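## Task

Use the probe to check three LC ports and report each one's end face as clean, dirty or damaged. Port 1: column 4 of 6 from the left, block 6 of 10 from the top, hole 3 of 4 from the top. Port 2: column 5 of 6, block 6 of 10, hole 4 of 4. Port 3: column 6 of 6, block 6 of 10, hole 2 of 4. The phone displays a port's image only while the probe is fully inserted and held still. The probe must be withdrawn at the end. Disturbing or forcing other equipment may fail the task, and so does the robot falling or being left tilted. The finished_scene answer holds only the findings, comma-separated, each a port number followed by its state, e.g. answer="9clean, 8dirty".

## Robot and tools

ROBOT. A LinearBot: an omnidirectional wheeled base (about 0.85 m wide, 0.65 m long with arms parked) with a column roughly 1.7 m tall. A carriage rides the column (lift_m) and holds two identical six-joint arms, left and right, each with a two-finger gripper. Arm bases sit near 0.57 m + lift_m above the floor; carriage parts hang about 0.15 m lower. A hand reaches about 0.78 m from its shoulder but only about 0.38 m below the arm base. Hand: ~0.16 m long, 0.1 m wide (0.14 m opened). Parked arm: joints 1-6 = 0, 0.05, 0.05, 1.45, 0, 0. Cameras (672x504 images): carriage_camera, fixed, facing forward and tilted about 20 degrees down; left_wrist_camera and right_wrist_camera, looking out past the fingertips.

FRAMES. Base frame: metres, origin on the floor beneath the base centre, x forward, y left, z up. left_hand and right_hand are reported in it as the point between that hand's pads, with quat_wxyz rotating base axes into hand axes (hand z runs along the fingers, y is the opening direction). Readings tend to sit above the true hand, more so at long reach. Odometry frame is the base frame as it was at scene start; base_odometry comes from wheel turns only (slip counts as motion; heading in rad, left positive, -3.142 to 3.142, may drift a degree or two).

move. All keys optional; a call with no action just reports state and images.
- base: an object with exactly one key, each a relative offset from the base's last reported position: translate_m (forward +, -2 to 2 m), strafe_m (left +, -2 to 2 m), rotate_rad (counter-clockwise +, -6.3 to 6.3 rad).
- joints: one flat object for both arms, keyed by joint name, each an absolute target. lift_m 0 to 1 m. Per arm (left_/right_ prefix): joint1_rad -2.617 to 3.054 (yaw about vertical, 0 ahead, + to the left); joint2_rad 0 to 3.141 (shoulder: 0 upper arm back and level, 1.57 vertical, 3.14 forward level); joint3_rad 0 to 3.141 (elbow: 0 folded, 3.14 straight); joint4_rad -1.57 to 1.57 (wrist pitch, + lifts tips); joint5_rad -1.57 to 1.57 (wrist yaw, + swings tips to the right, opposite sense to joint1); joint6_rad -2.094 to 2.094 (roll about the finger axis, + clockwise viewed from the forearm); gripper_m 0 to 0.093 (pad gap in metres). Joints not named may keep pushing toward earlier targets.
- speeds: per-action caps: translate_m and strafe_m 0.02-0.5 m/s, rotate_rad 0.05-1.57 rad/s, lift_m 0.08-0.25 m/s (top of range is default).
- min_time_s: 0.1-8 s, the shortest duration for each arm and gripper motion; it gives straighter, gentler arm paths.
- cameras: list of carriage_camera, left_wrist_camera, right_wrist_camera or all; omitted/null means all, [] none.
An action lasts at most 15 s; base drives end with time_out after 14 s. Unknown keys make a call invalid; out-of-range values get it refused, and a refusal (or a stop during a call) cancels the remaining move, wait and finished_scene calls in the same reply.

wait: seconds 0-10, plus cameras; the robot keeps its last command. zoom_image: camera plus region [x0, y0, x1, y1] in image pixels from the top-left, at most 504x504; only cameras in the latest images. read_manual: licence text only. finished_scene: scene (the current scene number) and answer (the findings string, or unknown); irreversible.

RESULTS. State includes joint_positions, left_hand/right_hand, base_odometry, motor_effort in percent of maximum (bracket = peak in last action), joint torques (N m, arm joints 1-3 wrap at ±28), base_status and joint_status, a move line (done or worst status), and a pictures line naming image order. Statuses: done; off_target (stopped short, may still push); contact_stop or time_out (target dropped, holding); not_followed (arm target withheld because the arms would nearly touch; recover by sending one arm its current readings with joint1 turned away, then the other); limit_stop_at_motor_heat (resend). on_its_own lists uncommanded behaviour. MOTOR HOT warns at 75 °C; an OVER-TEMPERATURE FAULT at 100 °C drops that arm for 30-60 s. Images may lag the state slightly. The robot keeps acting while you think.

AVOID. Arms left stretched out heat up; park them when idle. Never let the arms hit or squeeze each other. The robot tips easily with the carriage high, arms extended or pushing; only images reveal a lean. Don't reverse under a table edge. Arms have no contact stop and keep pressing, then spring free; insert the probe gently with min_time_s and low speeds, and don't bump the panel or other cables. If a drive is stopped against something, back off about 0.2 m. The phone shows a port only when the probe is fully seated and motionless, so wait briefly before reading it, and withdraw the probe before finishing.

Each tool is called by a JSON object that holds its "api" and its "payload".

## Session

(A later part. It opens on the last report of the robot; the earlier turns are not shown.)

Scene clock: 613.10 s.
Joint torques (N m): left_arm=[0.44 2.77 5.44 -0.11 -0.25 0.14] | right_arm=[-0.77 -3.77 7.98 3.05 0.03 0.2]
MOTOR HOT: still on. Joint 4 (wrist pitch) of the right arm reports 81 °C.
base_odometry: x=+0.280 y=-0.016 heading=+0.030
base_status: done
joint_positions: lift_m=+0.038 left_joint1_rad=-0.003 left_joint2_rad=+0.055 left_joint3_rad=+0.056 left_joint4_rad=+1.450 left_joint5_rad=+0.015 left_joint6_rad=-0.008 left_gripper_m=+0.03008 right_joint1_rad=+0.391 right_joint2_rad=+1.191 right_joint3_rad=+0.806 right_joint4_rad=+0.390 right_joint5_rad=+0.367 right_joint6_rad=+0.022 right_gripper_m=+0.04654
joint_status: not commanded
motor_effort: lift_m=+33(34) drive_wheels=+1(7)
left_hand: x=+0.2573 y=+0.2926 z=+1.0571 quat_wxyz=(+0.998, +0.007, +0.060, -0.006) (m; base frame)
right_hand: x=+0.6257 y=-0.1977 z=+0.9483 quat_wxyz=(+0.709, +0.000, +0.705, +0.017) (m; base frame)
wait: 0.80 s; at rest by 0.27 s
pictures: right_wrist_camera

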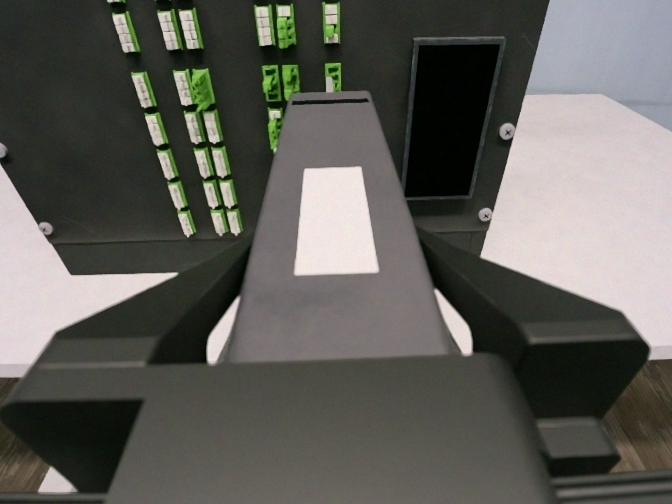

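{"api": "move", "payload": {"base": {"translate_m":-0.004}, "joints": {"lift_m":0.0393,"right_joint5_rad":0.369}, "speeds": {"translate_m":0.02}, "cameras": []}}

{"api": "wait", "payload": {"seconds": 0.8, "cameras": ["right_wrist_camera"]}}

{"api": "zoom_image", "payload": {"camera": "right_wrist_camera", "region": [314, 62, 344, 92]}}

Scene clock: 657.10 s.
Joint torques (N m): left_arm=[0.42 2.71 5.37 -0.09 -0.26 0.13] | right_arm=[-0.83 -3.85 7.83 3.04 0.09 0.19]
move: done
MOTOR HOT: still on. Joint 4 (wrist pitch) of the right arm reports 80 °C.
base_odometry: x=+0.276 y=-0.016 heading=+0.030
base_status: done
joint_positions: lift_m=+0.039 left_joint1_rad=-0.003 left_joint2_rad=+0.055 left_joint3_rad=+0.056 left_joint4_rad=+1.450 left_joint5_rad=+0.015 left_joint6_rad=-0.008 left_gripper_m=+0.03008 right_joint1_rad=+0.391 right_joint2_rad=+1.191 right_joint3_rad=+0.806 right_joint4_rad=+0.391 right_joint5_rad=+0.368 right_joint6_rad=+0.022 right_gripper_m=+0.04654
joint_status: all done
motor_effort: lift_m=+37(39) drive_wheels=+0(8)
left_hand: x=+0.2573 y=+0.2926 z=+1.0574 quat_wxyz=(+0.998, +0.007, +0.060, -0.006) (m; base frame)
right_hand: x=+0.6257 y=-0.1978 z=+0.9488 quat_wxyz=(+0.709, +0.001, +0.705, +0.017) (m; base frame)
pictures: none
No camera images: "cameras" was empty.

Scene clock: 657.90 s.
Joint torques (N m): left_arm=[0.36 2.74 5.44 -0.09 -0.29 0.15] | right_arm=[-0.77 -3.69 7.92 3.08 0.1 0.23]
MOTOR HOT: still on. Joint 4 (wrist pitch) of the right arm reports 80 °C.
base_odometry: x=+0.276 y=-0.016 heading=+0.030
base_status: done
joint_positions: lift_m=+0.039 left_joint1_rad=-0.003 left_joint2_rad=+0.055 left_joint3_rad=+0.056 left_joint4_rad=+1.450 left_joint5_rad=+0.015 left_joint6_rad=-0.008 left_gripper_m=+0.03008 right_joint1_rad=+0.391 right_joint2_rad=+1.191 right_joint3_rad=+0.806 right_joint4_rad=+0.391 right_joint5_rad=+0.368 right_joint6_rad=+0.022 right_gripper_m=+0.04654
joint_status: all done
motor_effort: lift_m=+37(39) drive_wheels=+0(8)
left_hand: x=+0.2573 y=+0.2926 z=+1.0574 quat_wxyz=(+0.998, +0.007, +0.060, -0.006) (m; base frame)
right_hand: x=+0.6257 y=-0.1978 z=+0.9488 quat_wxyz=(+0.709, +0.001, +0.705, +0.017) (m; base frame)
wait: 0.80 s; at rest by 0.27 s
pictures: right_wrist_camera

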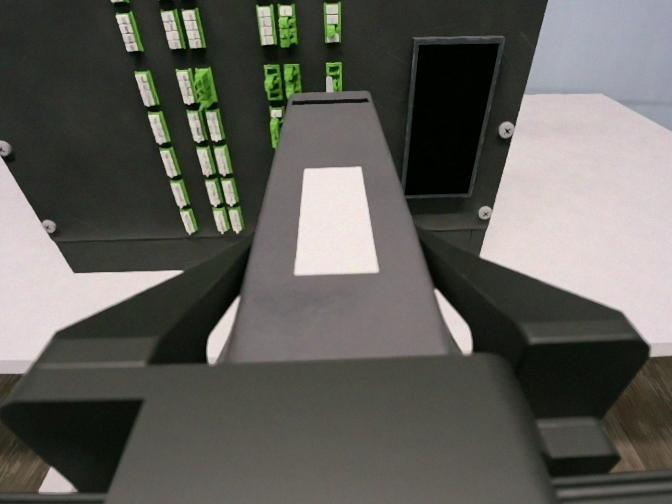

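Scaled by 16.800.

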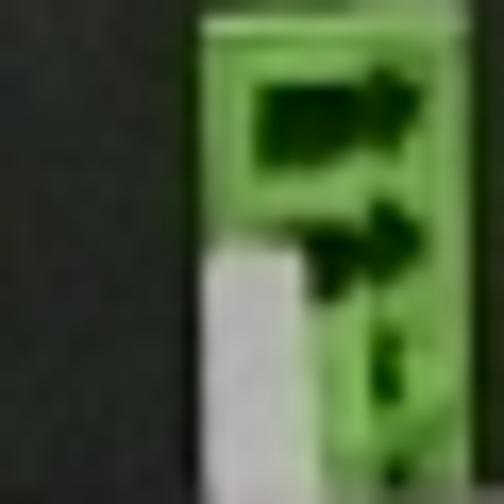

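{"api": "move", "payload": {"joints": {"right_joint5_rad":0.381}, "cameras": []}}

{"api": "wait", "payload": {"seconds": 0.8, "cameras": ["right_wrist_camera"]}}

{"api": "zoom_image", "payload": {"camera": "right_wrist_camera", "region": [314, 62, 344, 92]}}

Scene clock: 669.57 s.
Joint torques (N m): left_arm=[0.4 2.74 5.41 -0.08 -0.26 0.13] | right_arm=[-0.73 -3.78 7.9 3.05 0.17 0.21]
move: done
MOTOR HOT: still on. Joint 4 (wrist pitch) of the right arm reports 80 °C.
base_odometry: x=+0.276 y=-0.016 heading=+0.030
base_status: not commanded
joint_positions: lift_m=+0.039 left_joint1_rad=-0.003 left_joint2_rad=+0.055 left_joint3_rad=+0.056 left_joint4_rad=+1.450 left_joint5_rad=+0.015 left_joint6_rad=-0.008 left_gripper_m=+0.03008 right_joint1_rad=+0.391 right_joint2_rad=+1.191 right_joint3_rad=+0.806 right_joint4_rad=+0.391 right_joint5_rad=+0.371 right_joint6_rad=+0.022 right_gripper_m=+0.04654
joint_status: all done
motor_effort: lift_m=+37(38) drive_wheels=+0(0)
left_hand: x=+0.2573 y=+0.2926 z=+1.0574 quat_wxyz=(+0.998, +0.007, +0.060, -0.006) (m; base frame)
right_hand: x=+0.6257 y=-0.1984 z=+0.9488 quat_wxyz=(+0.709, +0.002, +0.705, +0.016) (m; base frame)
pictures: none
No camera images: "cameras" was empty.

Scene clock: 670.37 s.
Joint torques (N m): left_arm=[0.39 2.76 5.37 -0.09 -0.27 0.12] | right_arm=[-0.76 -3.75 7.92 3.06 0.17 0.21]
MOTOR HOT: still on. Joint 4 (wrist pitch) of the right arm reports 80 °C.
base_odometry: x=+0.276 y=-0.016 heading=+0.030
base_status: not commanded
joint_positions: lift_m=+0.039 left_joint1_rad=-0.003 left_joint2_rad=+0.055 left_joint3_rad=+0.056 left_joint4_rad=+1.450 left_joint5_rad=+0.015 left_joint6_rad=-0.008 left_gripper_m=+0.03008 right_joint1_rad=+0.391 right_joint2_rad=+1.191 right_joint3_rad=+0.806 right_joint4_rad=+0.391 right_joint5_rad=+0.372 right_joint6_rad=+0.022 right_gripper_m=+0.04654
joint_status: all done
motor_effort: lift_m=+37(38) drive_wheels=+0(0)
left_hand: x=+0.2573 y=+0.2926 z=+1.0574 quat_wxyz=(+0.998, +0.007, +0.060, -0.006) (m; base frame)
right_hand: x=+0.6257 y=-0.1985 z=+0.9488 quat_wxyz=(+0.709, +0.002, +0.705, +0.015) (m; base frame)
wait: 0.80 s; at rest by 0.27 s
pictures: right_wrist_camera

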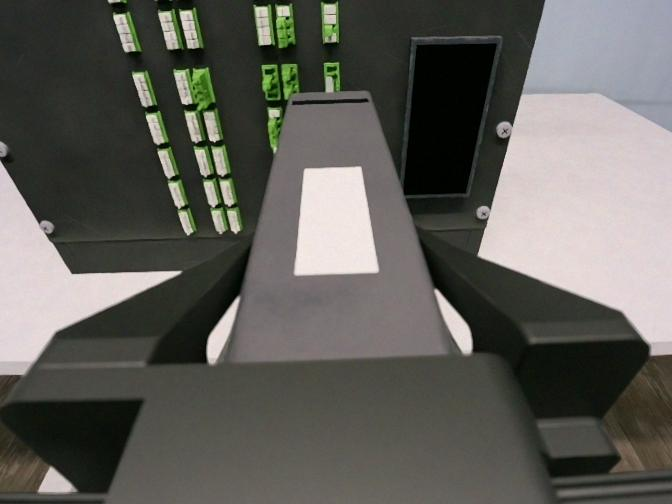

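Scaled by 16.800.

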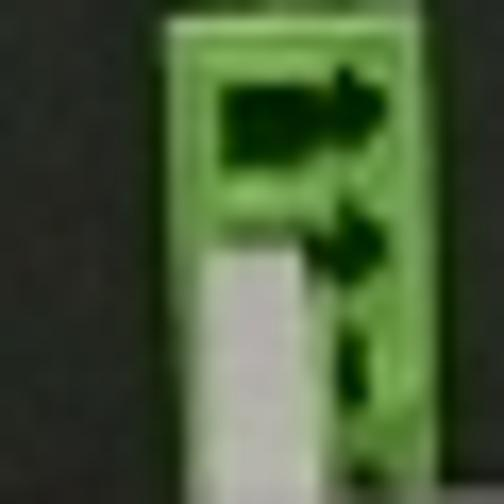

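{"api": "move", "payload": {"base": {"translate_m":0.0045}, "joints": {"lift_m":0.0399,"right_joint5_rad":0.3815}, "speeds": {"translate_m":0.02}, "cameras": []}}

{"api": "wait", "payload": {"seconds": 0.8, "cameras": ["right_wrist_camera"]}}

{"api": "zoom_image", "payload": {"camera": "right_wrist_camera", "region": [314, 62, 344, 92]}}

Scene clock: 681.00 s.
Joint torques (N m): left_arm=[0.39 2.8 5.35 -0.1 -0.28 0.15] | right_arm=[-0.64 -3.86 7.92 3.05 0.11 0.22]
move: done
MOTOR HOT: still on. Joint 4 (wrist pitch) of the right arm reports 81 °C.
base_odometry: x=+0.281 y=-0.016 heading=+0.030
base_status: done
joint_positions: lift_m=+0.039 left_joint1_rad=-0.003 left_joint2_rad=+0.054 left_joint3_rad=+0.056 left_joint4_rad=+1.450 left_joint5_rad=+0.015 left_joint6_rad=-0.008 left_gripper_m=+0.03008 right_joint1_rad=+0.391 right_joint2_rad=+1.191 right_joint3_rad=+0.806 right_joint4_rad=+0.390 right_joint5_rad=+0.375 right_joint6_rad=+0.023 right_gripper_m=+0.04654
joint_status: all done
motor_effort: lift_m=+37(41) drive_wheels=-2(5)
left_hand: x=+0.2571 y=+0.2926 z=+1.0580 quat_wxyz=(+0.998, +0.007, +0.059, -0.006) (m; base frame)
right_hand: x=+0.6257 y=-0.1990 z=+0.9491 quat_wxyz=(+0.709, +0.003, +0.705, +0.014) (m; base frame)
pictures: none
No camera images: "cameras" was empty.

Scene clock: 681.80 s.
Joint torques (N m): left_arm=[0.4 2.84 5.45 -0.1 -0.27 0.14] | right_arm=[-0.85 -3.73 7.94 3.08 0.15 0.19]
MOTOR HOT: still on. Joint 4 (wrist pitch) of the right arm reports 81 °C.
base_odometry: x=+0.281 y=-0.016 heading=+0.030
base_status: done
joint_positions: lift_m=+0.039 left_joint1_rad=-0.003 left_joint2_rad=+0.054 left_joint3_rad=+0.056 left_joint4_rad=+1.450 left_joint5_rad=+0.015 left_joint6_rad=-0.008 left_gripper_m=+0.03008 right_joint1_rad=+0.391 right_joint2_rad=+1.191 right_joint3_rad=+0.806 right_joint4_rad=+0.390 right_joint5_rad=+0.375 right_joint6_rad=+0.023 right_gripper_m=+0.04654
joint_status: all done
motor_effort: lift_m=+37(41) drive_wheels=-2(5)
left_hand: x=+0.2571 y=+0.2926 z=+1.0580 quat_wxyz=(+0.998, +0.007, +0.059, -0.006) (m; base frame)
right_hand: x=+0.6257 y=-0.1990 z=+0.9491 quat_wxyz=(+0.709, +0.003, +0.705, +0.014) (m; base frame)
wait: 0.80 s; at rest by 0.27 s
pictures: right_wrist_camera

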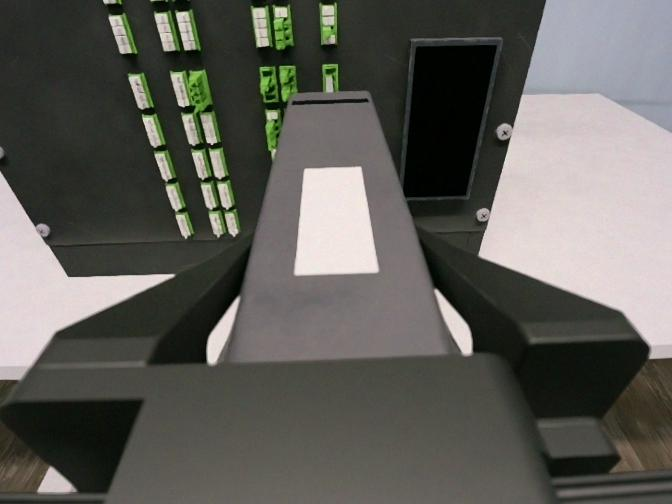

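Scaled by 16.800.

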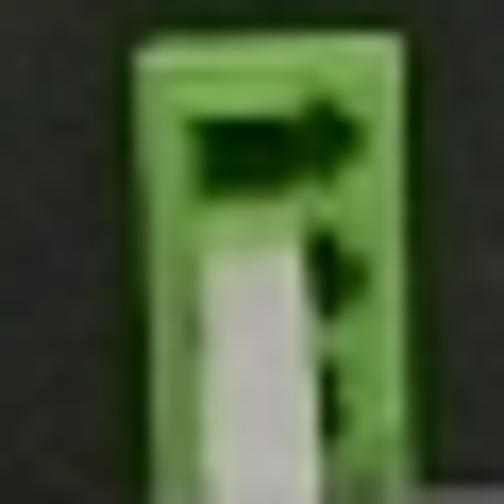

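{"api": "move", "payload": {"base": {"translate_m":0.003}, "speeds": {"translate_m":0.02}, "cameras": []}}

{"api": "wait", "payload": {"seconds": 0.8, "cameras": ["right_wrist_camera"]}}

{"api": "zoom_image", "payload": {"camera": "right_wrist_camera", "region": [314, 62, 344, 92]}}

Scene clock: 689.20 s.
Joint torques (N m): left_arm=[0.4 2.84 5.37 -0.07 -0.25 0.16] | right_arm=[-0.84 -3.62 7.95 3.1 0.13 0.2]
move: done
MOTOR HOT: still on. Joint 4 (wrist pitch) of the right arm reports 81 °C.
base_odometry: x=+0.284 y=-0.016 heading=+0.029
base_status: done
joint_positions: lift_m=+0.039 left_joint1_rad=-0.003 left_joint2_rad=+0.054 left_joint3_rad=+0.056 left_joint4_rad=+1.450 left_joint5_rad=+0.015 left_joint6_rad=-0.008 left_gripper_m=+0.03008 right_joint1_rad=+0.391 right_joint2_rad=+1.191 right_joint3_rad=+0.806 right_joint4_rad=+0.389 right_joint5_rad=+0.375 right_joint6_rad=+0.023 right_gripper_m=+0.04654
joint_status: not commanded
motor_effort: lift_m=+38(38) drive_wheels=+1(8)
left_hand: x=+0.2570 y=+0.2926 z=+1.0580 quat_wxyz=(+0.998, +0.007, +0.059, -0.006) (m; base frame)
right_hand: x=+0.6257 y=-0.1990 z=+0.9490 quat_wxyz=(+0.709, +0.003, +0.706, +0.014) (m; base frame)
pictures: none
No camera images: "cameras" was empty.

Scene clock: 690.00 s.
Joint torques (N m): left_arm=[0.42 2.81 5.44 -0.1 -0.26 0.15] | right_arm=[-0.77 -3.77 7.88 3.07 0.14 0.2]
MOTOR HOT: still on. Joint 4 (wrist pitch) of the right arm reports 81 °C.
base_odometry: x=+0.284 y=-0.016 heading=+0.029
base_status: done
joint_positions: lift_m=+0.039 left_joint1_rad=-0.003 left_joint2_rad=+0.054 left_joint3_rad=+0.056 left_joint4_rad=+1.450 left_joint5_rad=+0.015 left_joint6_rad=-0.008 left_gripper_m=+0.03008 right_joint1_rad=+0.391 right_joint2_rad=+1.191 right_joint3_rad=+0.806 right_joint4_rad=+0.389 right_joint5_rad=+0.375 right_joint6_rad=+0.023 right_gripper_m=+0.04654
joint_status: not commanded
motor_effort: lift_m=+37(38) drive_wheels=+1(8)
left_hand: x=+0.2570 y=+0.2926 z=+1.0580 quat_wxyz=(+0.998, +0.007, +0.059, -0.006) (m; base frame)
right_hand: x=+0.6257 y=-0.1990 z=+0.9490 quat_wxyz=(+0.709, +0.003, +0.706, +0.014) (m; base frame)
wait: 0.80 s; at rest by 0.27 s
pictures: right_wrist_camera

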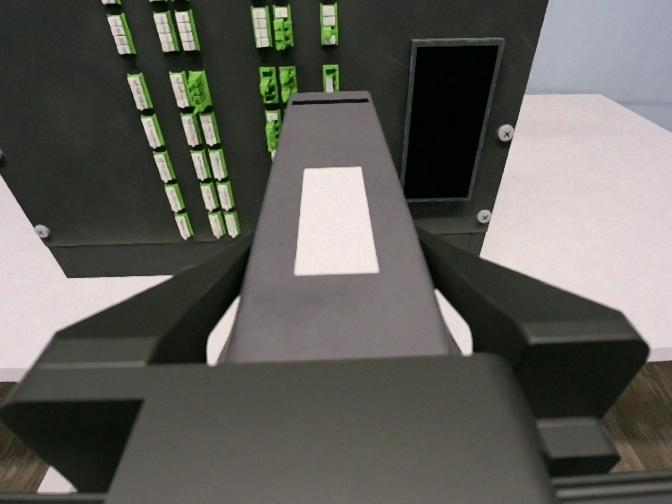

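Scaled by 16.800.

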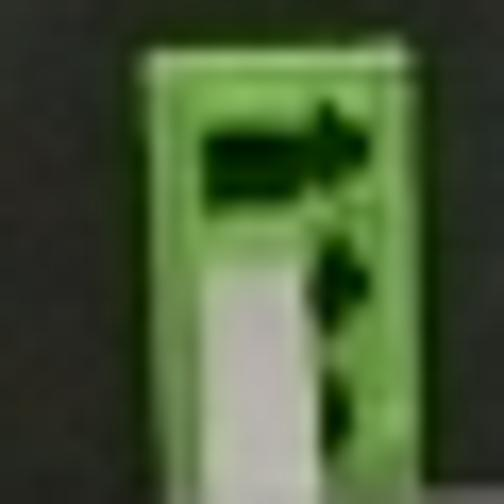

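{"api": "move", "payload": {"base": {"translate_m":0.004}, "speeds": {"translate_m":0.02}, "cameras": []}}

{"api": "wait", "payload": {"seconds": 0.6, "cameras": ["right_wrist_camera"]}}

{"api": "zoom_image", "payload": {"camera": "right_wrist_camera", "region": [314, 62, 344, 92]}}

Scene clock: 696.90 s.
Joint torques (N m): left_arm=[0.38 2.71 5.38 -0.09 -0.27 0.15] | right_arm=[-0.7 -3.71 7.94 3.05 0.15 0.21]
move: done
MOTOR HOT: still on. Joint 4 (wrist pitch) of the right arm reports 81 °C.
base_odometry: x=+0.288 y=-0.016 heading=+0.029
base_status: done
joint_positions: lift_m=+0.039 left_joint1_rad=-0.003 left_joint2_rad=+0.054 left_joint3_rad=+0.056 left_joint4_rad=+1.450 left_joint5_rad=+0.015 left_joint6_rad=-0.008 left_gripper_m=+0.03008 right_joint1_rad=+0.391 right_joint2_rad=+1.191 right_joint3_rad=+0.806 right_joint4_rad=+0.389 right_joint5_rad=+0.373 right_joint6_rad=+0.023 right_gripper_m=+0.04654
joint_status: not commanded
motor_effort: lift_m=+38(38) drive_wheels=-4(7)
left_hand: x=+0.2570 y=+0.2926 z=+1.0580 quat_wxyz=(+0.998, +0.007, +0.059, -0.006) (m; base frame)
right_hand: x=+0.6257 y=-0.1987 z=+0.9490 quat_wxyz=(+0.709, +0.003, +0.706, +0.015) (m; base frame)
pictures: none
No camera images: "cameras" was empty.

Scene clock: 697.50 s.
Joint torques (N m): left_arm=[0.35 2.77 5.38 -0.11 -0.27 0.14] | right_arm=[-0.75 -3.79 7.91 3.05 0.15 0.2]
MOTOR HOT: still on. Joint 4 (wrist pitch) of the right arm reports 81 °C.
base_odometry: x=+0.288 y=-0.016 heading=+0.029
base_status: done
joint_positions: lift_m=+0.039 left_joint1_rad=-0.003 left_joint2_rad=+0.054 left_joint3_rad=+0.056 left_joint4_rad=+1.450 left_joint5_rad=+0.015 left_joint6_rad=-0.008 left_gripper_m=+0.03008 right_joint1_rad=+0.391 right_joint2_rad=+1.191 right_joint3_rad=+0.806 right_joint4_rad=+0.389 right_joint5_rad=+0.373 right_joint6_rad=+0.023 right_gripper_m=+0.04654
joint_status: not commanded
motor_effort: lift_m=+38(38) drive_wheels=-4(7)
left_hand: x=+0.2570 y=+0.2926 z=+1.0580 quat_wxyz=(+0.998, +0.007, +0.059, -0.006) (m; base frame)
right_hand: x=+0.6257 y=-0.1987 z=+0.9490 quat_wxyz=(+0.709, +0.003, +0.706, +0.015) (m; base frame)
wait: 0.60 s; at rest by 0.27 s
pictures: right_wrist_camera

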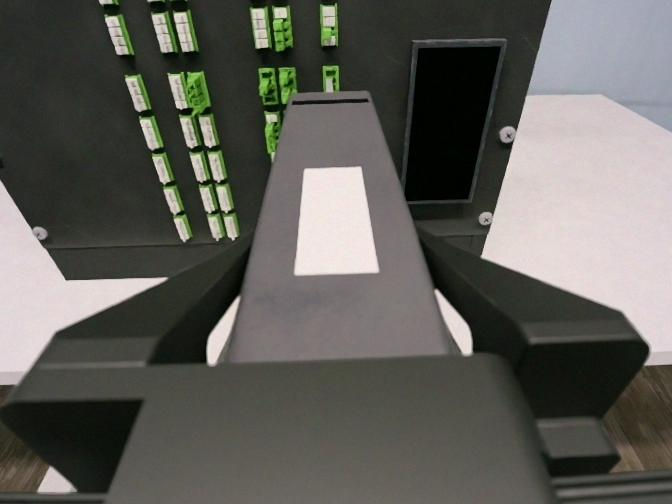

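Scaled by 16.800.

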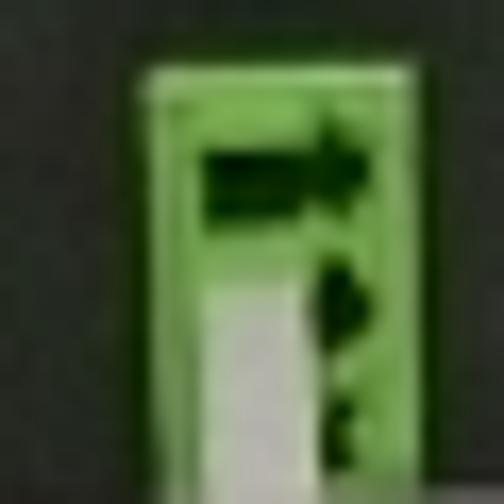

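Smooth. Go to contact+14 (.9195): +6.

{"api": "move", "payload": {"base": {"translate_m":0.006}, "speeds": {"translate_m":0.02}, "cameras": []}}

{"api": "wait", "payload": {"seconds": 0.8, "cameras": ["right_wrist_camera"]}}

{"api": "zoom_image", "payload": {"camera": "right_wrist_camera", "region": [400, 30, 520, 210]}}

Scene clock: 704.53 s.
Joint torques (N m): left_arm=[0.42 2.89 5.37 -0.15 -0.31 0.14] | right_arm=[-0.76 -3.86 7.9 3.05 0.17 0.2]
move: done
MOTOR HOT: still on. Joint 4 (wrist pitch) of the right arm reports 82 °C.
base_odometry: x=+0.294 y=-0.016 heading=+0.029
base_status: done
joint_positions: lift_m=+0.039 left_joint1_rad=-0.003 left_joint2_rad=+0.054 left_joint3_rad=+0.056 left_joint4_rad=+1.451 left_joint5_rad=+0.015 left_joint6_rad=-0.008 left_gripper_m=+0.03008 right_joint1_rad=+0.391 right_joint2_rad=+1.191 right_joint3_rad=+0.806 right_joint4_rad=+0.389 right_joint5_rad=+0.371 right_joint6_rad=+0.023 right_gripper_m=+0.04654
joint_status: not commanded
motor_effort: lift_m=+38(38) drive_wheels=-4(8)
left_hand: x=+0.2569 y=+0.2926 z=+1.0580 quat_wxyz=(+0.998, +0.007, +0.059, -0.006) (m; base frame)
right_hand: x=+0.6257 y=-0.1984 z=+0.9490 quat_wxyz=(+0.709, +0.002, +0.706, +0.016) (m; base frame)
pictures: none
No camera images: "cameras" was empty.

Scene clock: 705.33 s.
Joint torques (N m): left_arm=[0.36 2.78 5.37 -0.1 -0.27 0.15] | right_arm=[-0.79 -3.77 7.91 3.06 0.17 0.21]
MOTOR HOT: still on. Joint 4 (wrist pitch) of the right arm reports 82 °C.
base_odometry: x=+0.294 y=-0.016 heading=+0.029
base_status: done
joint_positions: lift_m=+0.039 left_joint1_rad=-0.003 left_joint2_rad=+0.054 left_joint3_rad=+0.056 left_joint4_rad=+1.451 left_joint5_rad=+0.015 left_joint6_rad=-0.008 left_gripper_m=+0.03008 right_joint1_rad=+0.391 right_joint2_rad=+1.191 right_joint3_rad=+0.806 right_joint4_rad=+0.389 right_joint5_rad=+0.371 right_joint6_rad=+0.023 right_gripper_m=+0.04654
joint_status: not commanded
motor_effort: lift_m=+38(38) drive_wheels=+3(8)
left_hand: x=+0.2569 y=+0.2926 z=+1.0580 quat_wxyz=(+0.998, +0.007, +0.059, -0.006) (m; base frame)
right_hand: x=+0.6257 y=-0.1984 z=+0.9490 quat_wxyz=(+0.709, +0.002, +0.706, +0.016) (m; base frame)
wait: 0.80 s; at rest by 0.27 s
pictures: right_wrist_camera

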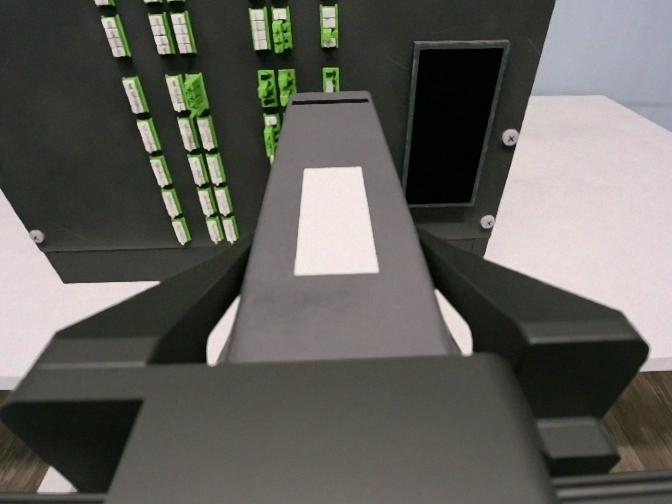

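Scaled by 2.800.

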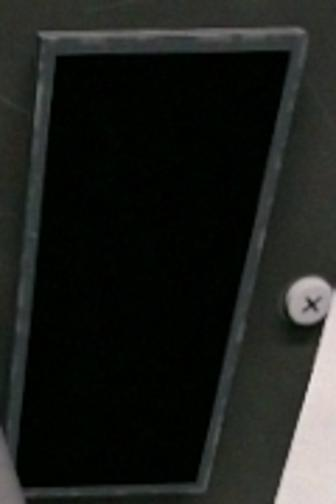

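{"api": "move", "payload": {"base": {"translate_m":0.0015}, "speeds": {"translate_m":0.02}, "cameras": []}}

{"api": "wait", "payload": {"seconds": 0.8, "cameras": ["right_wrist_camera"]}}

{"api": "zoom_image", "payload": {"camera": "right_wrist_camera", "region": [314, 62, 344, 92]}}

Scene clock: 712.83 s.
Joint torques (N m): left_arm=[0.4 2.8 5.41 -0.11 -0.26 0.13] | right_arm=[-0.94 -3.88 7.87 3.05 0.19 0.2]
move: done
MOTOR HOT: still on. Joint 4 (wrist pitch) of the right arm reports 82 °C.
base_odometry: x=+0.295 y=-0.016 heading=+0.028
base_status: done
joint_positions: lift_m=+0.039 left_joint1_rad=-0.003 left_joint2_rad=+0.054 left_joint3_rad=+0.056 left_joint4_rad=+1.452 left_joint5_rad=+0.015 left_joint6_rad=-0.008 left_gripper_m=+0.03008 right_joint1_rad=+0.391 right_joint2_rad=+1.191 right_joint3_rad=+0.806 right_joint4_rad=+0.389 right_joint5_rad=+0.371 right_joint6_rad=+0.023 right_gripper_m=+0.04654
joint_status: not commanded
motor_effort: lift_m=+37(38) drive_wheels=+3(8)
left_hand: x=+0.2564 y=+0.2926 z=+1.0580 quat_wxyz=(+0.998, +0.007, +0.058, -0.006) (m; base frame)
right_hand: x=+0.6256 y=-0.1980 z=+0.9489 quat_wxyz=(+0.708, +0.001, +0.706, +0.016) (m; base frame)
pictures: none
No camera images: "cameras" was empty.

Scene clock: 713.63 s.
Joint torques (N m): left_arm=[0.42 2.8 5.42 -0.12 -0.27 0.15] | right_arm=[-0.84 -3.75 7.94 3.08 0.18 0.2]
MOTOR HOT: still on. Joint 4 (wrist pitch) of the right arm reports 82 °C.
base_odometry: x=+0.295 y=-0.016 heading=+0.028
base_status: done
joint_positions: lift_m=+0.039 left_joint1_rad=-0.003 left_joint2_rad=+0.054 left_joint3_rad=+0.056 left_joint4_rad=+1.452 left_joint5_rad=+0.015 left_joint6_rad=-0.008 left_gripper_m=+0.03008 right_joint1_rad=+0.391 right_joint2_rad=+1.191 right_joint3_rad=+0.806 right_joint4_rad=+0.389 right_joint5_rad=+0.371 right_joint6_rad=+0.023 right_gripper_m=+0.04654
joint_status: not commanded
motor_effort: lift_m=+38(38) drive_wheels=+3(8)
left_hand: x=+0.2564 y=+0.2926 z=+1.0580 quat_wxyz=(+0.998, +0.007, +0.058, -0.006) (m; base frame)
right_hand: x=+0.6256 y=-0.1980 z=+0.9489 quat_wxyz=(+0.708, +0.001, +0.706, +0.016) (m; base frame)
wait: 0.80 s; at rest by 0.27 s
pictures: right_wrist_camera

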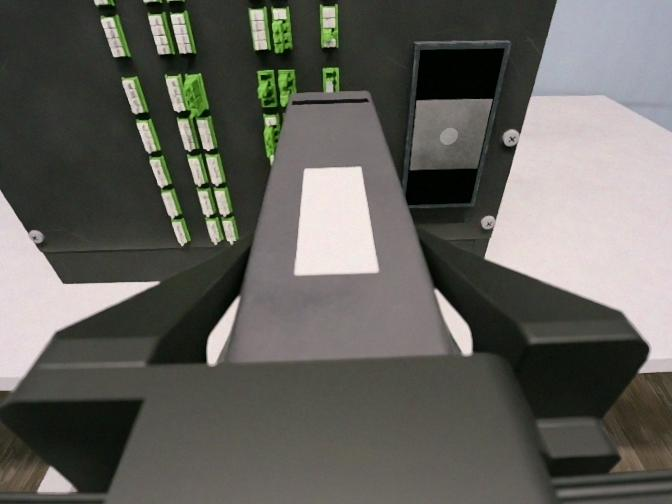

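Scaled by 16.800.

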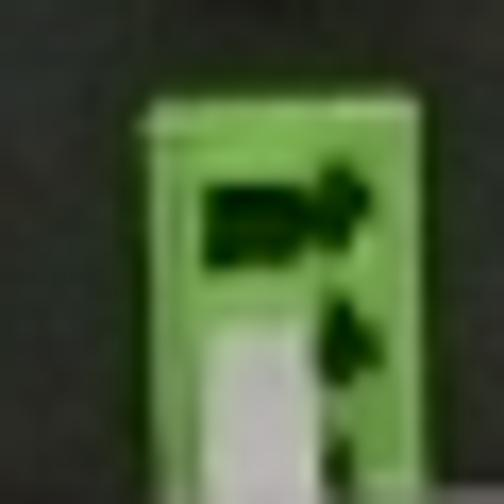

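Picture.

{"api": "zoom_image", "payload": {"camera": "right_wrist_camera", "region": [405, 90, 505, 180]}}

{"api": "zoom_image", "payload": {"camera": "right_wrist_camera", "region": [434, 121, 466, 153]}}

Scaled by 5.040.

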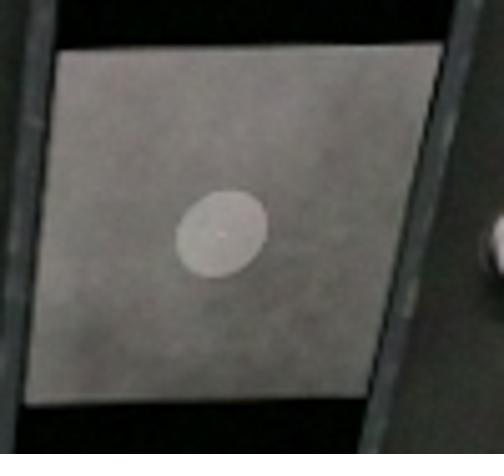

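Scaled by 15.750.

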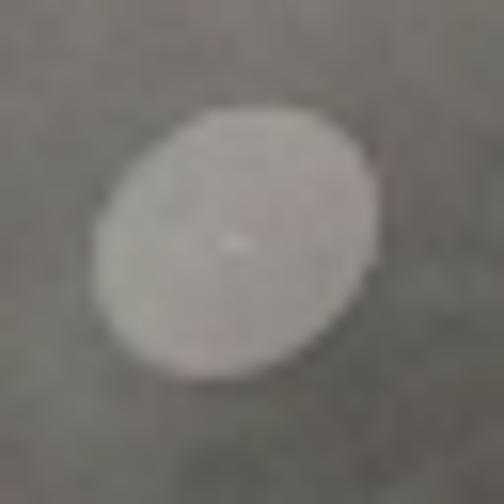

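Port 3: clean.

{"api": "move", "payload": {"base": {"translate_m":-0.010}, "speeds": {"translate_m":0.02}, "cameras": []}}

{"api": "move", "payload": {"base": {"translate_m":-0.05}, "speeds": {"translate_m":0.04}, "cameras": []}}

{"api": "move", "payload": {"base": {"strafe_m":0.032}, "joints": {"lift_m":0.027}, "speeds": {"strafe_m":0.04}, "cameras": []}}

{"api": "wait", "payload": {"seconds": 0.8, "cameras": ["right_wrist_camera"]}}

{"api": "zoom_image", "payload": {"camera": "right_wrist_camera", "region": [284, 32, 374, 112]}}

Scene clock: 733.27 s.
Joint torques (N m): left_arm=[0.39 2.92 5.44 -0.1 -0.3 0.15] | right_arm=[-0.99 -3.96 7.92 3.1 0.17 0.2]
move: done
MOTOR HOT: still on. Joint 4 (wrist pitch) of the right arm reports 83 °C.
base_odometry: x=+0.285 y=-0.016 heading=+0.028
base_status: done
joint_positions: lift_m=+0.039 left_joint1_rad=-0.003 left_joint2_rad=+0.054 left_joint3_rad=+0.056 left_joint4_rad=+1.452 left_joint5_rad=+0.015 left_joint6_rad=-0.008 left_gripper_m=+0.03008 right_joint1_rad=+0.391 right_joint2_rad=+1.191 right_joint3_rad=+0.806 right_joint4_rad=+0.389 right_joint5_rad=+0.371 right_joint6_rad=+0.023 right_gripper_m=+0.04654
joint_status: not commanded
motor_effort: lift_m=+37(39) drive_wheels=+0(10)
left_hand: x=+0.2564 y=+0.2926 z=+1.0580 quat_wxyz=(+0.998, +0.007, +0.058, -0.006) (m; base frame)
right_hand: x=+0.6256 y=-0.1981 z=+0.9490 quat_wxyz=(+0.709, +0.002, +0.706, +0.016) (m; base frame)
pictures: none
No camera images: "cameras" was empty.

Scene clock: 735.00 s.
Joint torques (N m): left_arm=[0.44 2.85 5.37 -0.15 -0.27 0.13] | right_arm=[-0.81 -3.88 8.14 3.09 0.15 0.2]
move: done
MOTOR HOT: still on. Joint 4 (wrist pitch) of the right arm reports 83 °C.
base_odometry: x=+0.235 y=-0.018 heading=+0.028
base_status: done
joint_positions: lift_m=+0.039 left_joint1_rad=-0.003 left_joint2_rad=+0.054 left_joint3_rad=+0.056 left_joint4_rad=+1.452 left_joint5_rad=+0.015 left_joint6_rad=-0.008 left_gripper_m=+0.03008 right_joint1_rad=+0.391 right_joint2_rad=+1.191 right_joint3_rad=+0.806 right_joint4_rad=+0.390 right_joint5_rad=+0.374 right_joint6_rad=+0.023 right_gripper_m=+0.04654
joint_status: not commanded
motor_effort: lift_m=+37(38) drive_wheels=-3(10)
left_hand: x=+0.2564 y=+0.2926 z=+1.0580 quat_wxyz=(+0.998, +0.007, +0.058, -0.006) (m; base frame)
right_hand: x=+0.6257 y=-0.1985 z=+0.9491 quat_wxyz=(+0.709, +0.002, +0.705, +0.015) (m; base frame)
pictures: none
No camera images: "cameras" was empty.

Scene clock: 736.27 s.
Joint torques (N m): left_arm=[0.39 2.85 5.5 -0.12 -0.31 0.14] | right_arm=[-0.59 -3.89 8.02 3.12 0.1 0.19]
move: done
MOTOR HOT: still on. Joint 4 (wrist pitch) of the right arm reports 83 °C.
base_odometry: x=+0.234 y=+0.014 heading=+0.028
base_status: done
joint_positions: lift_m=+0.027 left_joint1_rad=-0.003 left_joint2_rad=+0.054 left_joint3_rad=+0.054 left_joint4_rad=+1.452 left_joint5_rad=+0.014 left_joint6_rad=-0.008 left_gripper_m=+0.03008 right_joint1_rad=+0.389 right_joint2_rad=+1.193 right_joint3_rad=+0.805 right_joint4_rad=+0.387 right_joint5_rad=+0.376 right_joint6_rad=+0.023 right_gripper_m=+0.04654
joint_status: all done
motor_effort: lift_m=+25(28) drive_wheels=-9(13)
left_hand: x=+0.2571 y=+0.2927 z=+1.0454 quat_wxyz=(+0.998, +0.007, +0.059, -0.006) (m; base frame)
right_hand: x=+0.6263 y=-0.1999 z=+0.9353 quat_wxyz=(+0.707, +0.004, +0.707, +0.012) (m; base frame)
pictures: none
No camera images: "cameras" was empty.

Scene clock: 737.07 s.
Joint torques (N m): left_arm=[0.4 2.81 5.65 -0.11 -0.25 0.12] | right_arm=[-0.61 -3.92 8.02 3.1 0.13 0.2]
MOTOR HOT: still on. Joint 4 (wrist pitch) of the right arm reports 84 °C.
base_odometry: x=+0.234 y=+0.014 heading=+0.028
base_status: done
joint_positions: lift_m=+0.027 left_joint1_rad=-0.003 left_joint2_rad=+0.054 left_joint3_rad=+0.054 left_joint4_rad=+1.452 left_joint5_rad=+0.014 left_joint6_rad=-0.008 left_gripper_m=+0.03008 right_joint1_rad=+0.389 right_joint2_rad=+1.193 right_joint3_rad=+0.805 right_joint4_rad=+0.387 right_joint5_rad=+0.376 right_joint6_rad=+0.023 right_gripper_m=+0.04654
joint_status: all done
motor_effort: lift_m=+26(28) drive_wheels=-9(13)
left_hand: x=+0.2571 y=+0.2927 z=+1.0454 quat_wxyz=(+0.998, +0.007, +0.059, -0.006) (m; base frame)
right_hand: x=+0.6263 y=-0.1999 z=+0.9353 quat_wxyz=(+0.707, +0.004, +0.707, +0.012) (m; base frame)
wait: 0.80 s; at rest by 0.27 s
pictures: right_wrist_camera

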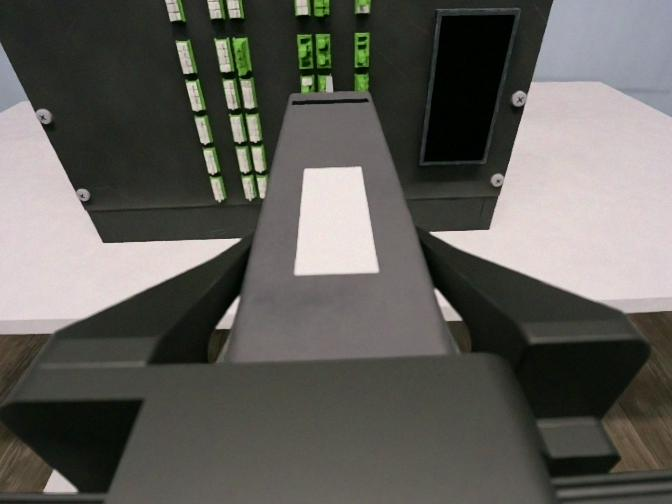

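Scaled by 5.600.

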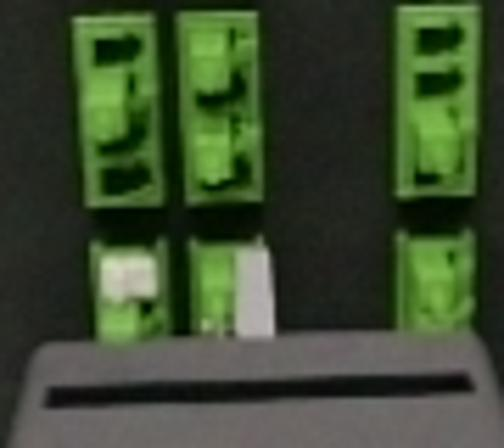

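{"api": "move", "payload": {"base": {"translate_m":0.02}, "speeds": {"translate_m":0.04}, "cameras": []}}

{"api": "wait", "payload": {"seconds": 0.8, "cameras": ["right_wrist_camera"]}}

{"api": "zoom_image", "payload": {"camera": "right_wrist_camera", "region": [299, 47, 359, 107]}}

Scene clock: 751.50 s.
Joint torques (N m): left_arm=[0.38 2.81 5.53 -0.12 -0.27 0.15] | right_arm=[-0.64 -4.01 8.02 3.08 0.11 0.2]
move: done
MOTOR HOT: still on. Joint 4 (wrist pitch) of the right arm reports 85 °C.
base_odometry: x=+0.254 y=+0.014 heading=+0.028
base_status: done
joint_positions: lift_m=+0.027 left_joint1_rad=-0.003 left_joint2_rad=+0.054 left_joint3_rad=+0.054 left_joint4_rad=+1.452 left_joint5_rad=+0.014 left_joint6_rad=-0.008 left_gripper_m=+0.03008 right_joint1_rad=+0.389 right_joint2_rad=+1.193 right_joint3_rad=+0.805 right_joint4_rad=+0.390 right_joint5_rad=+0.377 right_joint6_rad=+0.023 right_gripper_m=+0.04654
joint_status: not commanded
motor_effort: lift_m=+25(26) drive_wheels=+6(12)
left_hand: x=+0.2571 y=+0.2927 z=+1.0454 quat_wxyz=(+0.998, +0.007, +0.059, -0.006) (m; base frame)
right_hand: x=+0.6263 y=-0.2001 z=+0.9360 quat_wxyz=(+0.708, +0.004, +0.706, +0.012) (m; base frame)
pictures: none
No camera images: "cameras" was empty.

Scene clock: 752.30 s.
Joint torques (N m): left_arm=[0.4 2.89 5.67 -0.12 -0.25 0.15] | right_arm=[-0.62 -3.96 8.05 3.06 0.13 0.18]
MOTOR HOT: still on. Joint 4 (wrist pitch) of the right arm reports 85 °C.
base_odometry: x=+0.254 y=+0.014 heading=+0.028
base_status: done
joint_positions: lift_m=+0.027 left_joint1_rad=-0.003 left_joint2_rad=+0.054 left_joint3_rad=+0.054 left_joint4_rad=+1.452 left_joint5_rad=+0.014 left_joint6_rad=-0.008 left_gripper_m=+0.03008 right_joint1_rad=+0.389 right_joint2_rad=+1.193 right_joint3_rad=+0.805 right_joint4_rad=+0.390 right_joint5_rad=+0.377 right_joint6_rad=+0.023 right_gripper_m=+0.04654
joint_status: not commanded
motor_effort: lift_m=+26(26) drive_wheels=+6(12)
left_hand: x=+0.2571 y=+0.2927 z=+1.0454 quat_wxyz=(+0.998, +0.007, +0.059, -0.006) (m; base frame)
right_hand: x=+0.6263 y=-0.2001 z=+0.9360 quat_wxyz=(+0.708, +0.004, +0.706, +0.012) (m; base frame)
wait: 0.80 s; at rest by 0.27 s
pictures: right_wrist_camera

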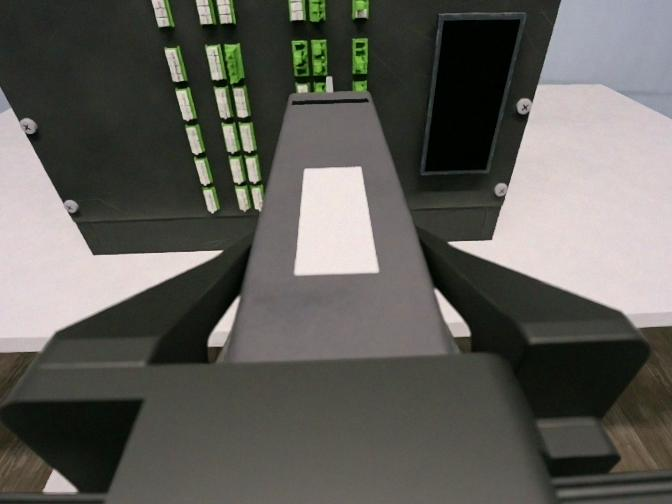

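Scaled by 8.400.

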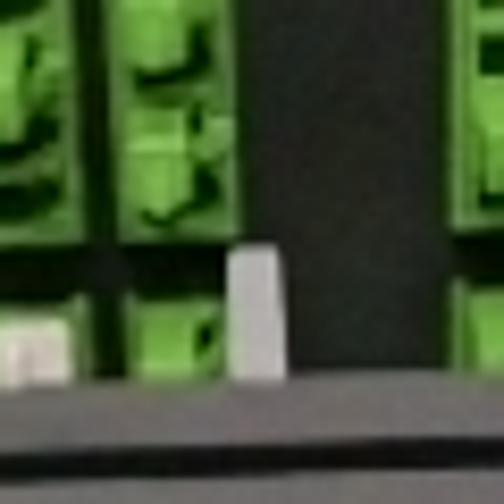

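{"api": "move", "payload": {"base": {"strafe_m":0.008}, "speeds": {"strafe_m":0.03}, "cameras": []}}

{"api": "wait", "payload": {"seconds": 0.8, "cameras": ["right_wrist_camera"]}}

{"api": "zoom_image", "payload": {"camera": "right_wrist_camera", "region": [299, 47, 359, 107]}}

Scene clock: 775.07 s.
Joint torques (N m): left_arm=[0.34 2.92 5.67 -0.11 -0.26 0.15] | right_arm=[-0.47 -3.93 7.92 3 0.13 0.19]
move: done
MOTOR HOT: still on. Joint 4 (wrist pitch) of the right arm reports 84 °C.
base_odometry: x=+0.254 y=+0.022 heading=+0.027
base_status: done
joint_positions: lift_m=+0.027 left_joint1_rad=-0.002 left_joint2_rad=+0.054 left_joint3_rad=+0.054 left_joint4_rad=+1.452 left_joint5_rad=+0.013 left_joint6_rad=-0.008 left_gripper_m=+0.03008 right_joint1_rad=+0.387 right_joint2_rad=+1.193 right_joint3_rad=+0.805 right_joint4_rad=+0.390 right_joint5_rad=+0.379 right_joint6_rad=+0.023 right_gripper_m=+0.04654
joint_status: not commanded
motor_effort: lift_m=+26(26) drive_wheels=-8(15)
left_hand: x=+0.2571 y=+0.2929 z=+1.0454 quat_wxyz=(+0.998, +0.006, +0.059, -0.006) (m; base frame)
right_hand: x=+0.6264 y=-0.2011 z=+0.9361 quat_wxyz=(+0.708, +0.006, +0.706, +0.011) (m; base frame)
pictures: none
No camera images: "cameras" was empty.

Scene clock: 775.87 s.
Joint torques (N m): left_arm=[0.36 2.85 5.67 -0.1 -0.26 0.15] | right_arm=[-0.35 -3.95 8.06 3.05 0.11 0.2]
MOTOR HOT: still on. Joint 4 (wrist pitch) of the right arm reports 84 °C.
base_odometry: x=+0.254 y=+0.022 heading=+0.027
base_status: done
joint_positions: lift_m=+0.027 left_joint1_rad=-0.002 left_joint2_rad=+0.054 left_joint3_rad=+0.054 left_joint4_rad=+1.452 left_joint5_rad=+0.013 left_joint6_rad=-0.008 left_gripper_m=+0.03008 right_joint1_rad=+0.387 right_joint2_rad=+1.193 right_joint3_rad=+0.805 right_joint4_rad=+0.390 right_joint5_rad=+0.380 right_joint6_rad=+0.023 right_gripper_m=+0.04654
joint_status: not commanded
motor_effort: lift_m=+26(26) drive_wheels=-9(15)
left_hand: x=+0.2571 y=+0.2929 z=+1.0454 quat_wxyz=(+0.998, +0.006, +0.059, -0.006) (m; base frame)
right_hand: x=+0.6264 y=-0.2012 z=+0.9361 quat_wxyz=(+0.708, +0.006, +0.706, +0.011) (m; base frame)
wait: 0.80 s; at rest by 0.27 s
pictures: right_wrist_camera

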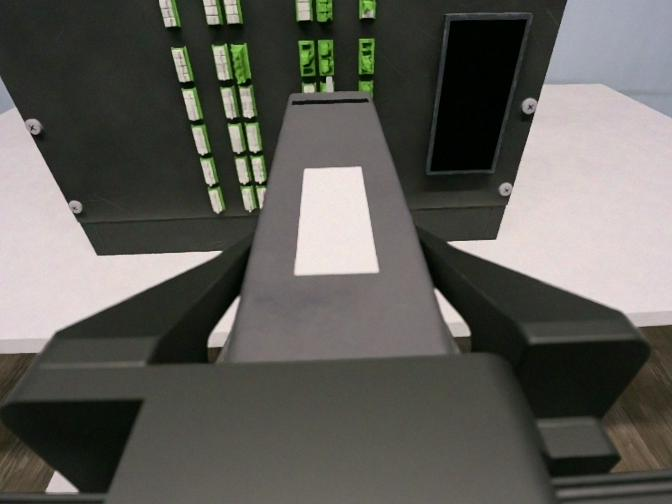

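Scaled by 8.400.

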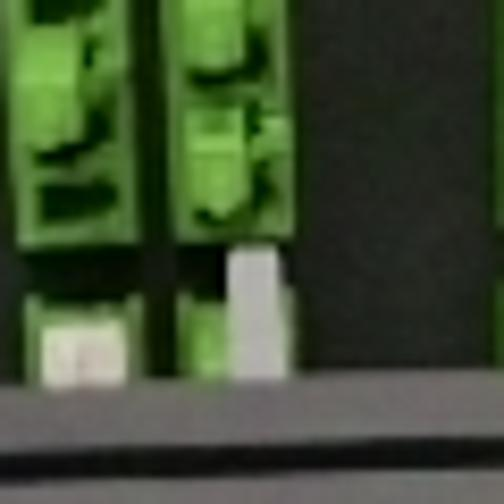

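{"api": "move", "payload": {"base": {"strafe_m":0.003}, "joints": {"right_joint5_rad":0.363,"lift_m":0.0275}, "speeds": {"strafe_m":0.03}, "cameras": []}}

{"api": "wait", "payload": {"seconds": 0.8, "cameras": ["right_wrist_camera"]}}

{"api": "zoom_image", "payload": {"camera": "right_wrist_camera", "region": [299, 47, 359, 107]}}

Scene clock: 792.63 s.
Joint torques (N m): left_arm=[0.36 2.82 5.7 -0.12 -0.19 0.14] | right_arm=[-0.57 -3.85 7.99 3.11 0.02 0.2]
move: done
MOTOR HOT: still on. Joint 4 (wrist pitch) of the right arm reports 83 °C.
base_odometry: x=+0.254 y=+0.025 heading=+0.027
base_status: done
joint_positions: lift_m=+0.027 left_joint1_rad=-0.002 left_joint2_rad=+0.054 left_joint3_rad=+0.054 left_joint4_rad=+1.452 left_joint5_rad=+0.012 left_joint6_rad=-0.008 left_gripper_m=+0.03008 right_joint1_rad=+0.387 right_joint2_rad=+1.193 right_joint3_rad=+0.805 right_joint4_rad=+0.390 right_joint5_rad=+0.366 right_joint6_rad=+0.023 right_gripper_m=+0.04654
joint_status: all done
motor_effort: lift_m=+33(33) drive_wheels=-9(14)
left_hand: x=+0.2571 y=+0.2932 z=+1.0454 quat_wxyz=(+0.998, +0.006, +0.059, -0.006) (m; base frame)
right_hand: x=+0.6264 y=-0.1989 z=+0.9361 quat_wxyz=(+0.708, +0.001, +0.706, +0.016) (m; base frame)
pictures: none
No camera images: "cameras" was empty.

Scene clock: 793.43 s.
Joint torques (N m): left_arm=[0.31 2.86 5.63 -0.12 -0.23 0.15] | right_arm=[-0.49 -4 7.95 3.06 0.06 0.2]
MOTOR HOT: still on. Joint 4 (wrist pitch) of the right arm reports 83 °C.
base_odometry: x=+0.254 y=+0.025 heading=+0.027
base_status: done
joint_positions: lift_m=+0.027 left_joint1_rad=-0.002 left_joint2_rad=+0.054 left_joint3_rad=+0.054 left_joint4_rad=+1.452 left_joint5_rad=+0.012 left_joint6_rad=-0.008 left_gripper_m=+0.03008 right_joint1_rad=+0.387 right_joint2_rad=+1.193 right_joint3_rad=+0.805 right_joint4_rad=+0.390 right_joint5_rad=+0.366 right_joint6_rad=+0.023 right_gripper_m=+0.04654
joint_status: all done
motor_effort: lift_m=+32(33) drive_wheels=-9(14)
left_hand: x=+0.2571 y=+0.2932 z=+1.0454 quat_wxyz=(+0.998, +0.006, +0.059, -0.006) (m; base frame)
right_hand: x=+0.6264 y=-0.1988 z=+0.9361 quat_wxyz=(+0.708, +0.001, +0.706, +0.016) (m; base frame)
wait: 0.80 s; at rest by 0.27 s
pictures: right_wrist_camera

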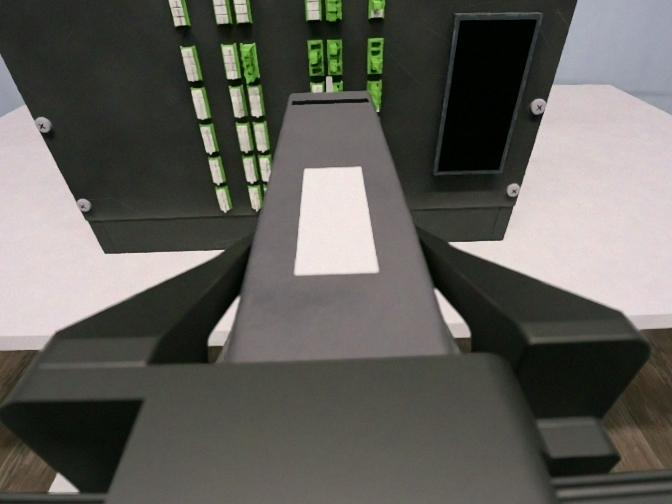

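Scaled by 8.400.

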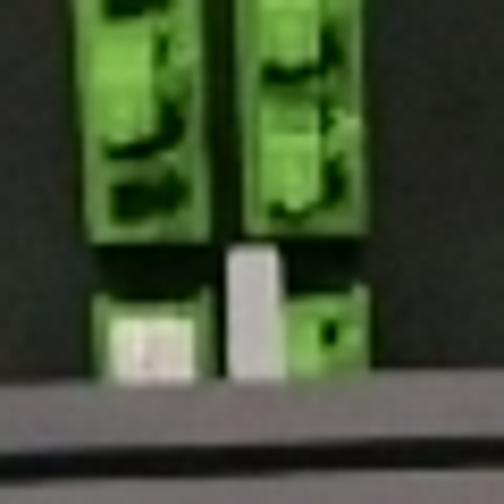

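{"api": "move", "payload": {"base": {"translate_m":0.014}, "joints": {"lift_m":0.0283}, "speeds": {"translate_m":0.03}, "cameras": []}}

{"api": "wait", "payload": {"seconds": 0.8, "cameras": ["right_wrist_camera"]}}

{"api": "zoom_image", "payload": {"camera": "right_wrist_camera", "region": [299, 47, 359, 107]}}

Scene clock: 802.60 s.
Joint torques (N m): left_arm=[0.29 2.86 5.63 -0.14 -0.23 0.13] | right_arm=[-0.64 -3.95 7.88 3.08 0.04 0.21]
move: done
MOTOR HOT: still on. Joint 4 (wrist pitch) of the right arm reports 83 °C.
base_odometry: x=+0.268 y=+0.025 heading=+0.026
base_status: done
joint_positions: lift_m=+0.028 left_joint1_rad=-0.002 left_joint2_rad=+0.054 left_joint3_rad=+0.054 left_joint4_rad=+1.453 left_joint5_rad=+0.012 left_joint6_rad=-0.008 left_gripper_m=+0.03008 right_joint1_rad=+0.387 right_joint2_rad=+1.193 right_joint3_rad=+0.805 right_joint4_rad=+0.391 right_joint5_rad=+0.365 right_joint6_rad=+0.023 right_gripper_m=+0.04654
joint_status: all done
motor_effort: lift_m=+37(39) drive_wheels=+7(11)
left_hand: x=+0.2570 y=+0.2932 z=+1.0459 quat_wxyz=(+0.998, +0.006, +0.059, -0.006) (m; base frame)
right_hand: x=+0.6264 y=-0.1988 z=+0.9367 quat_wxyz=(+0.708, +0.001, +0.706, +0.016) (m; base frame)
pictures: none
No camera images: "cameras" was empty.

Scene clock: 803.40 s.
Joint torques (N m): left_arm=[0.28 2.89 5.6 -0.11 -0.24 0.13] | right_arm=[-0.38 -3.81 8.09 3.06 0.04 0.2]
MOTOR HOT: still on. Joint 4 (wrist pitch) of the right arm reports 83 °C.
base_odometry: x=+0.268 y=+0.025 heading=+0.026
base_status: done
joint_positions: lift_m=+0.028 left_joint1_rad=-0.002 left_joint2_rad=+0.054 left_joint3_rad=+0.054 left_joint4_rad=+1.453 left_joint5_rad=+0.012 left_joint6_rad=-0.008 left_gripper_m=+0.03008 right_joint1_rad=+0.387 right_joint2_rad=+1.193 right_joint3_rad=+0.805 right_joint4_rad=+0.390 right_joint5_rad=+0.365 right_joint6_rad=+0.023 right_gripper_m=+0.04654
joint_status: all done
motor_effort: lift_m=+37(39) drive_wheels=+7(11)
left_hand: x=+0.2570 y=+0.2932 z=+1.0459 quat_wxyz=(+0.998, +0.006, +0.059, -0.006) (m; base frame)
right_hand: x=+0.6264 y=-0.1988 z=+0.9366 quat_wxyz=(+0.708, +0.001, +0.706, +0.016) (m; base frame)
wait: 0.80 s; at rest by 0.27 s
pictures: right_wrist_camera

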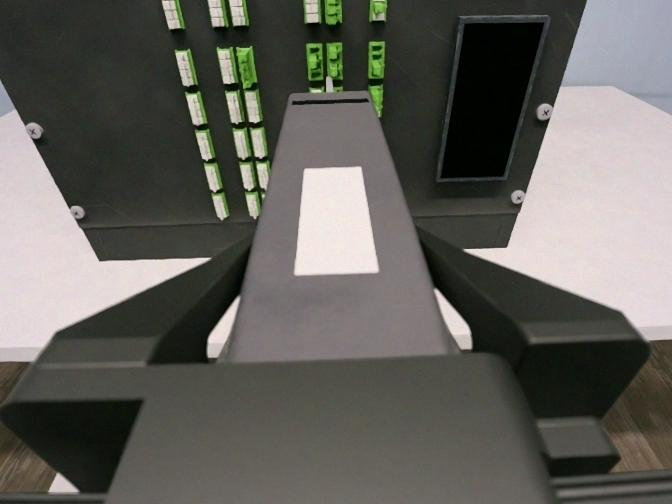

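Scaled by 8.400.

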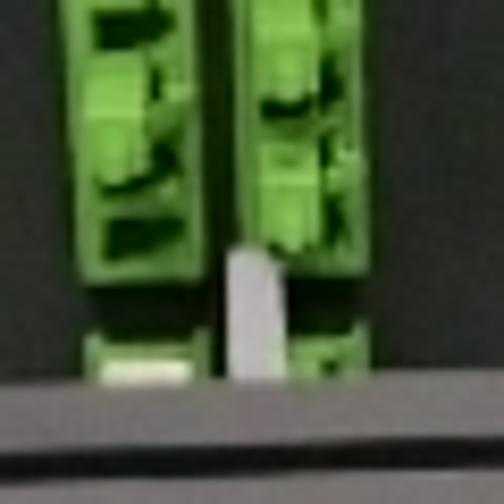

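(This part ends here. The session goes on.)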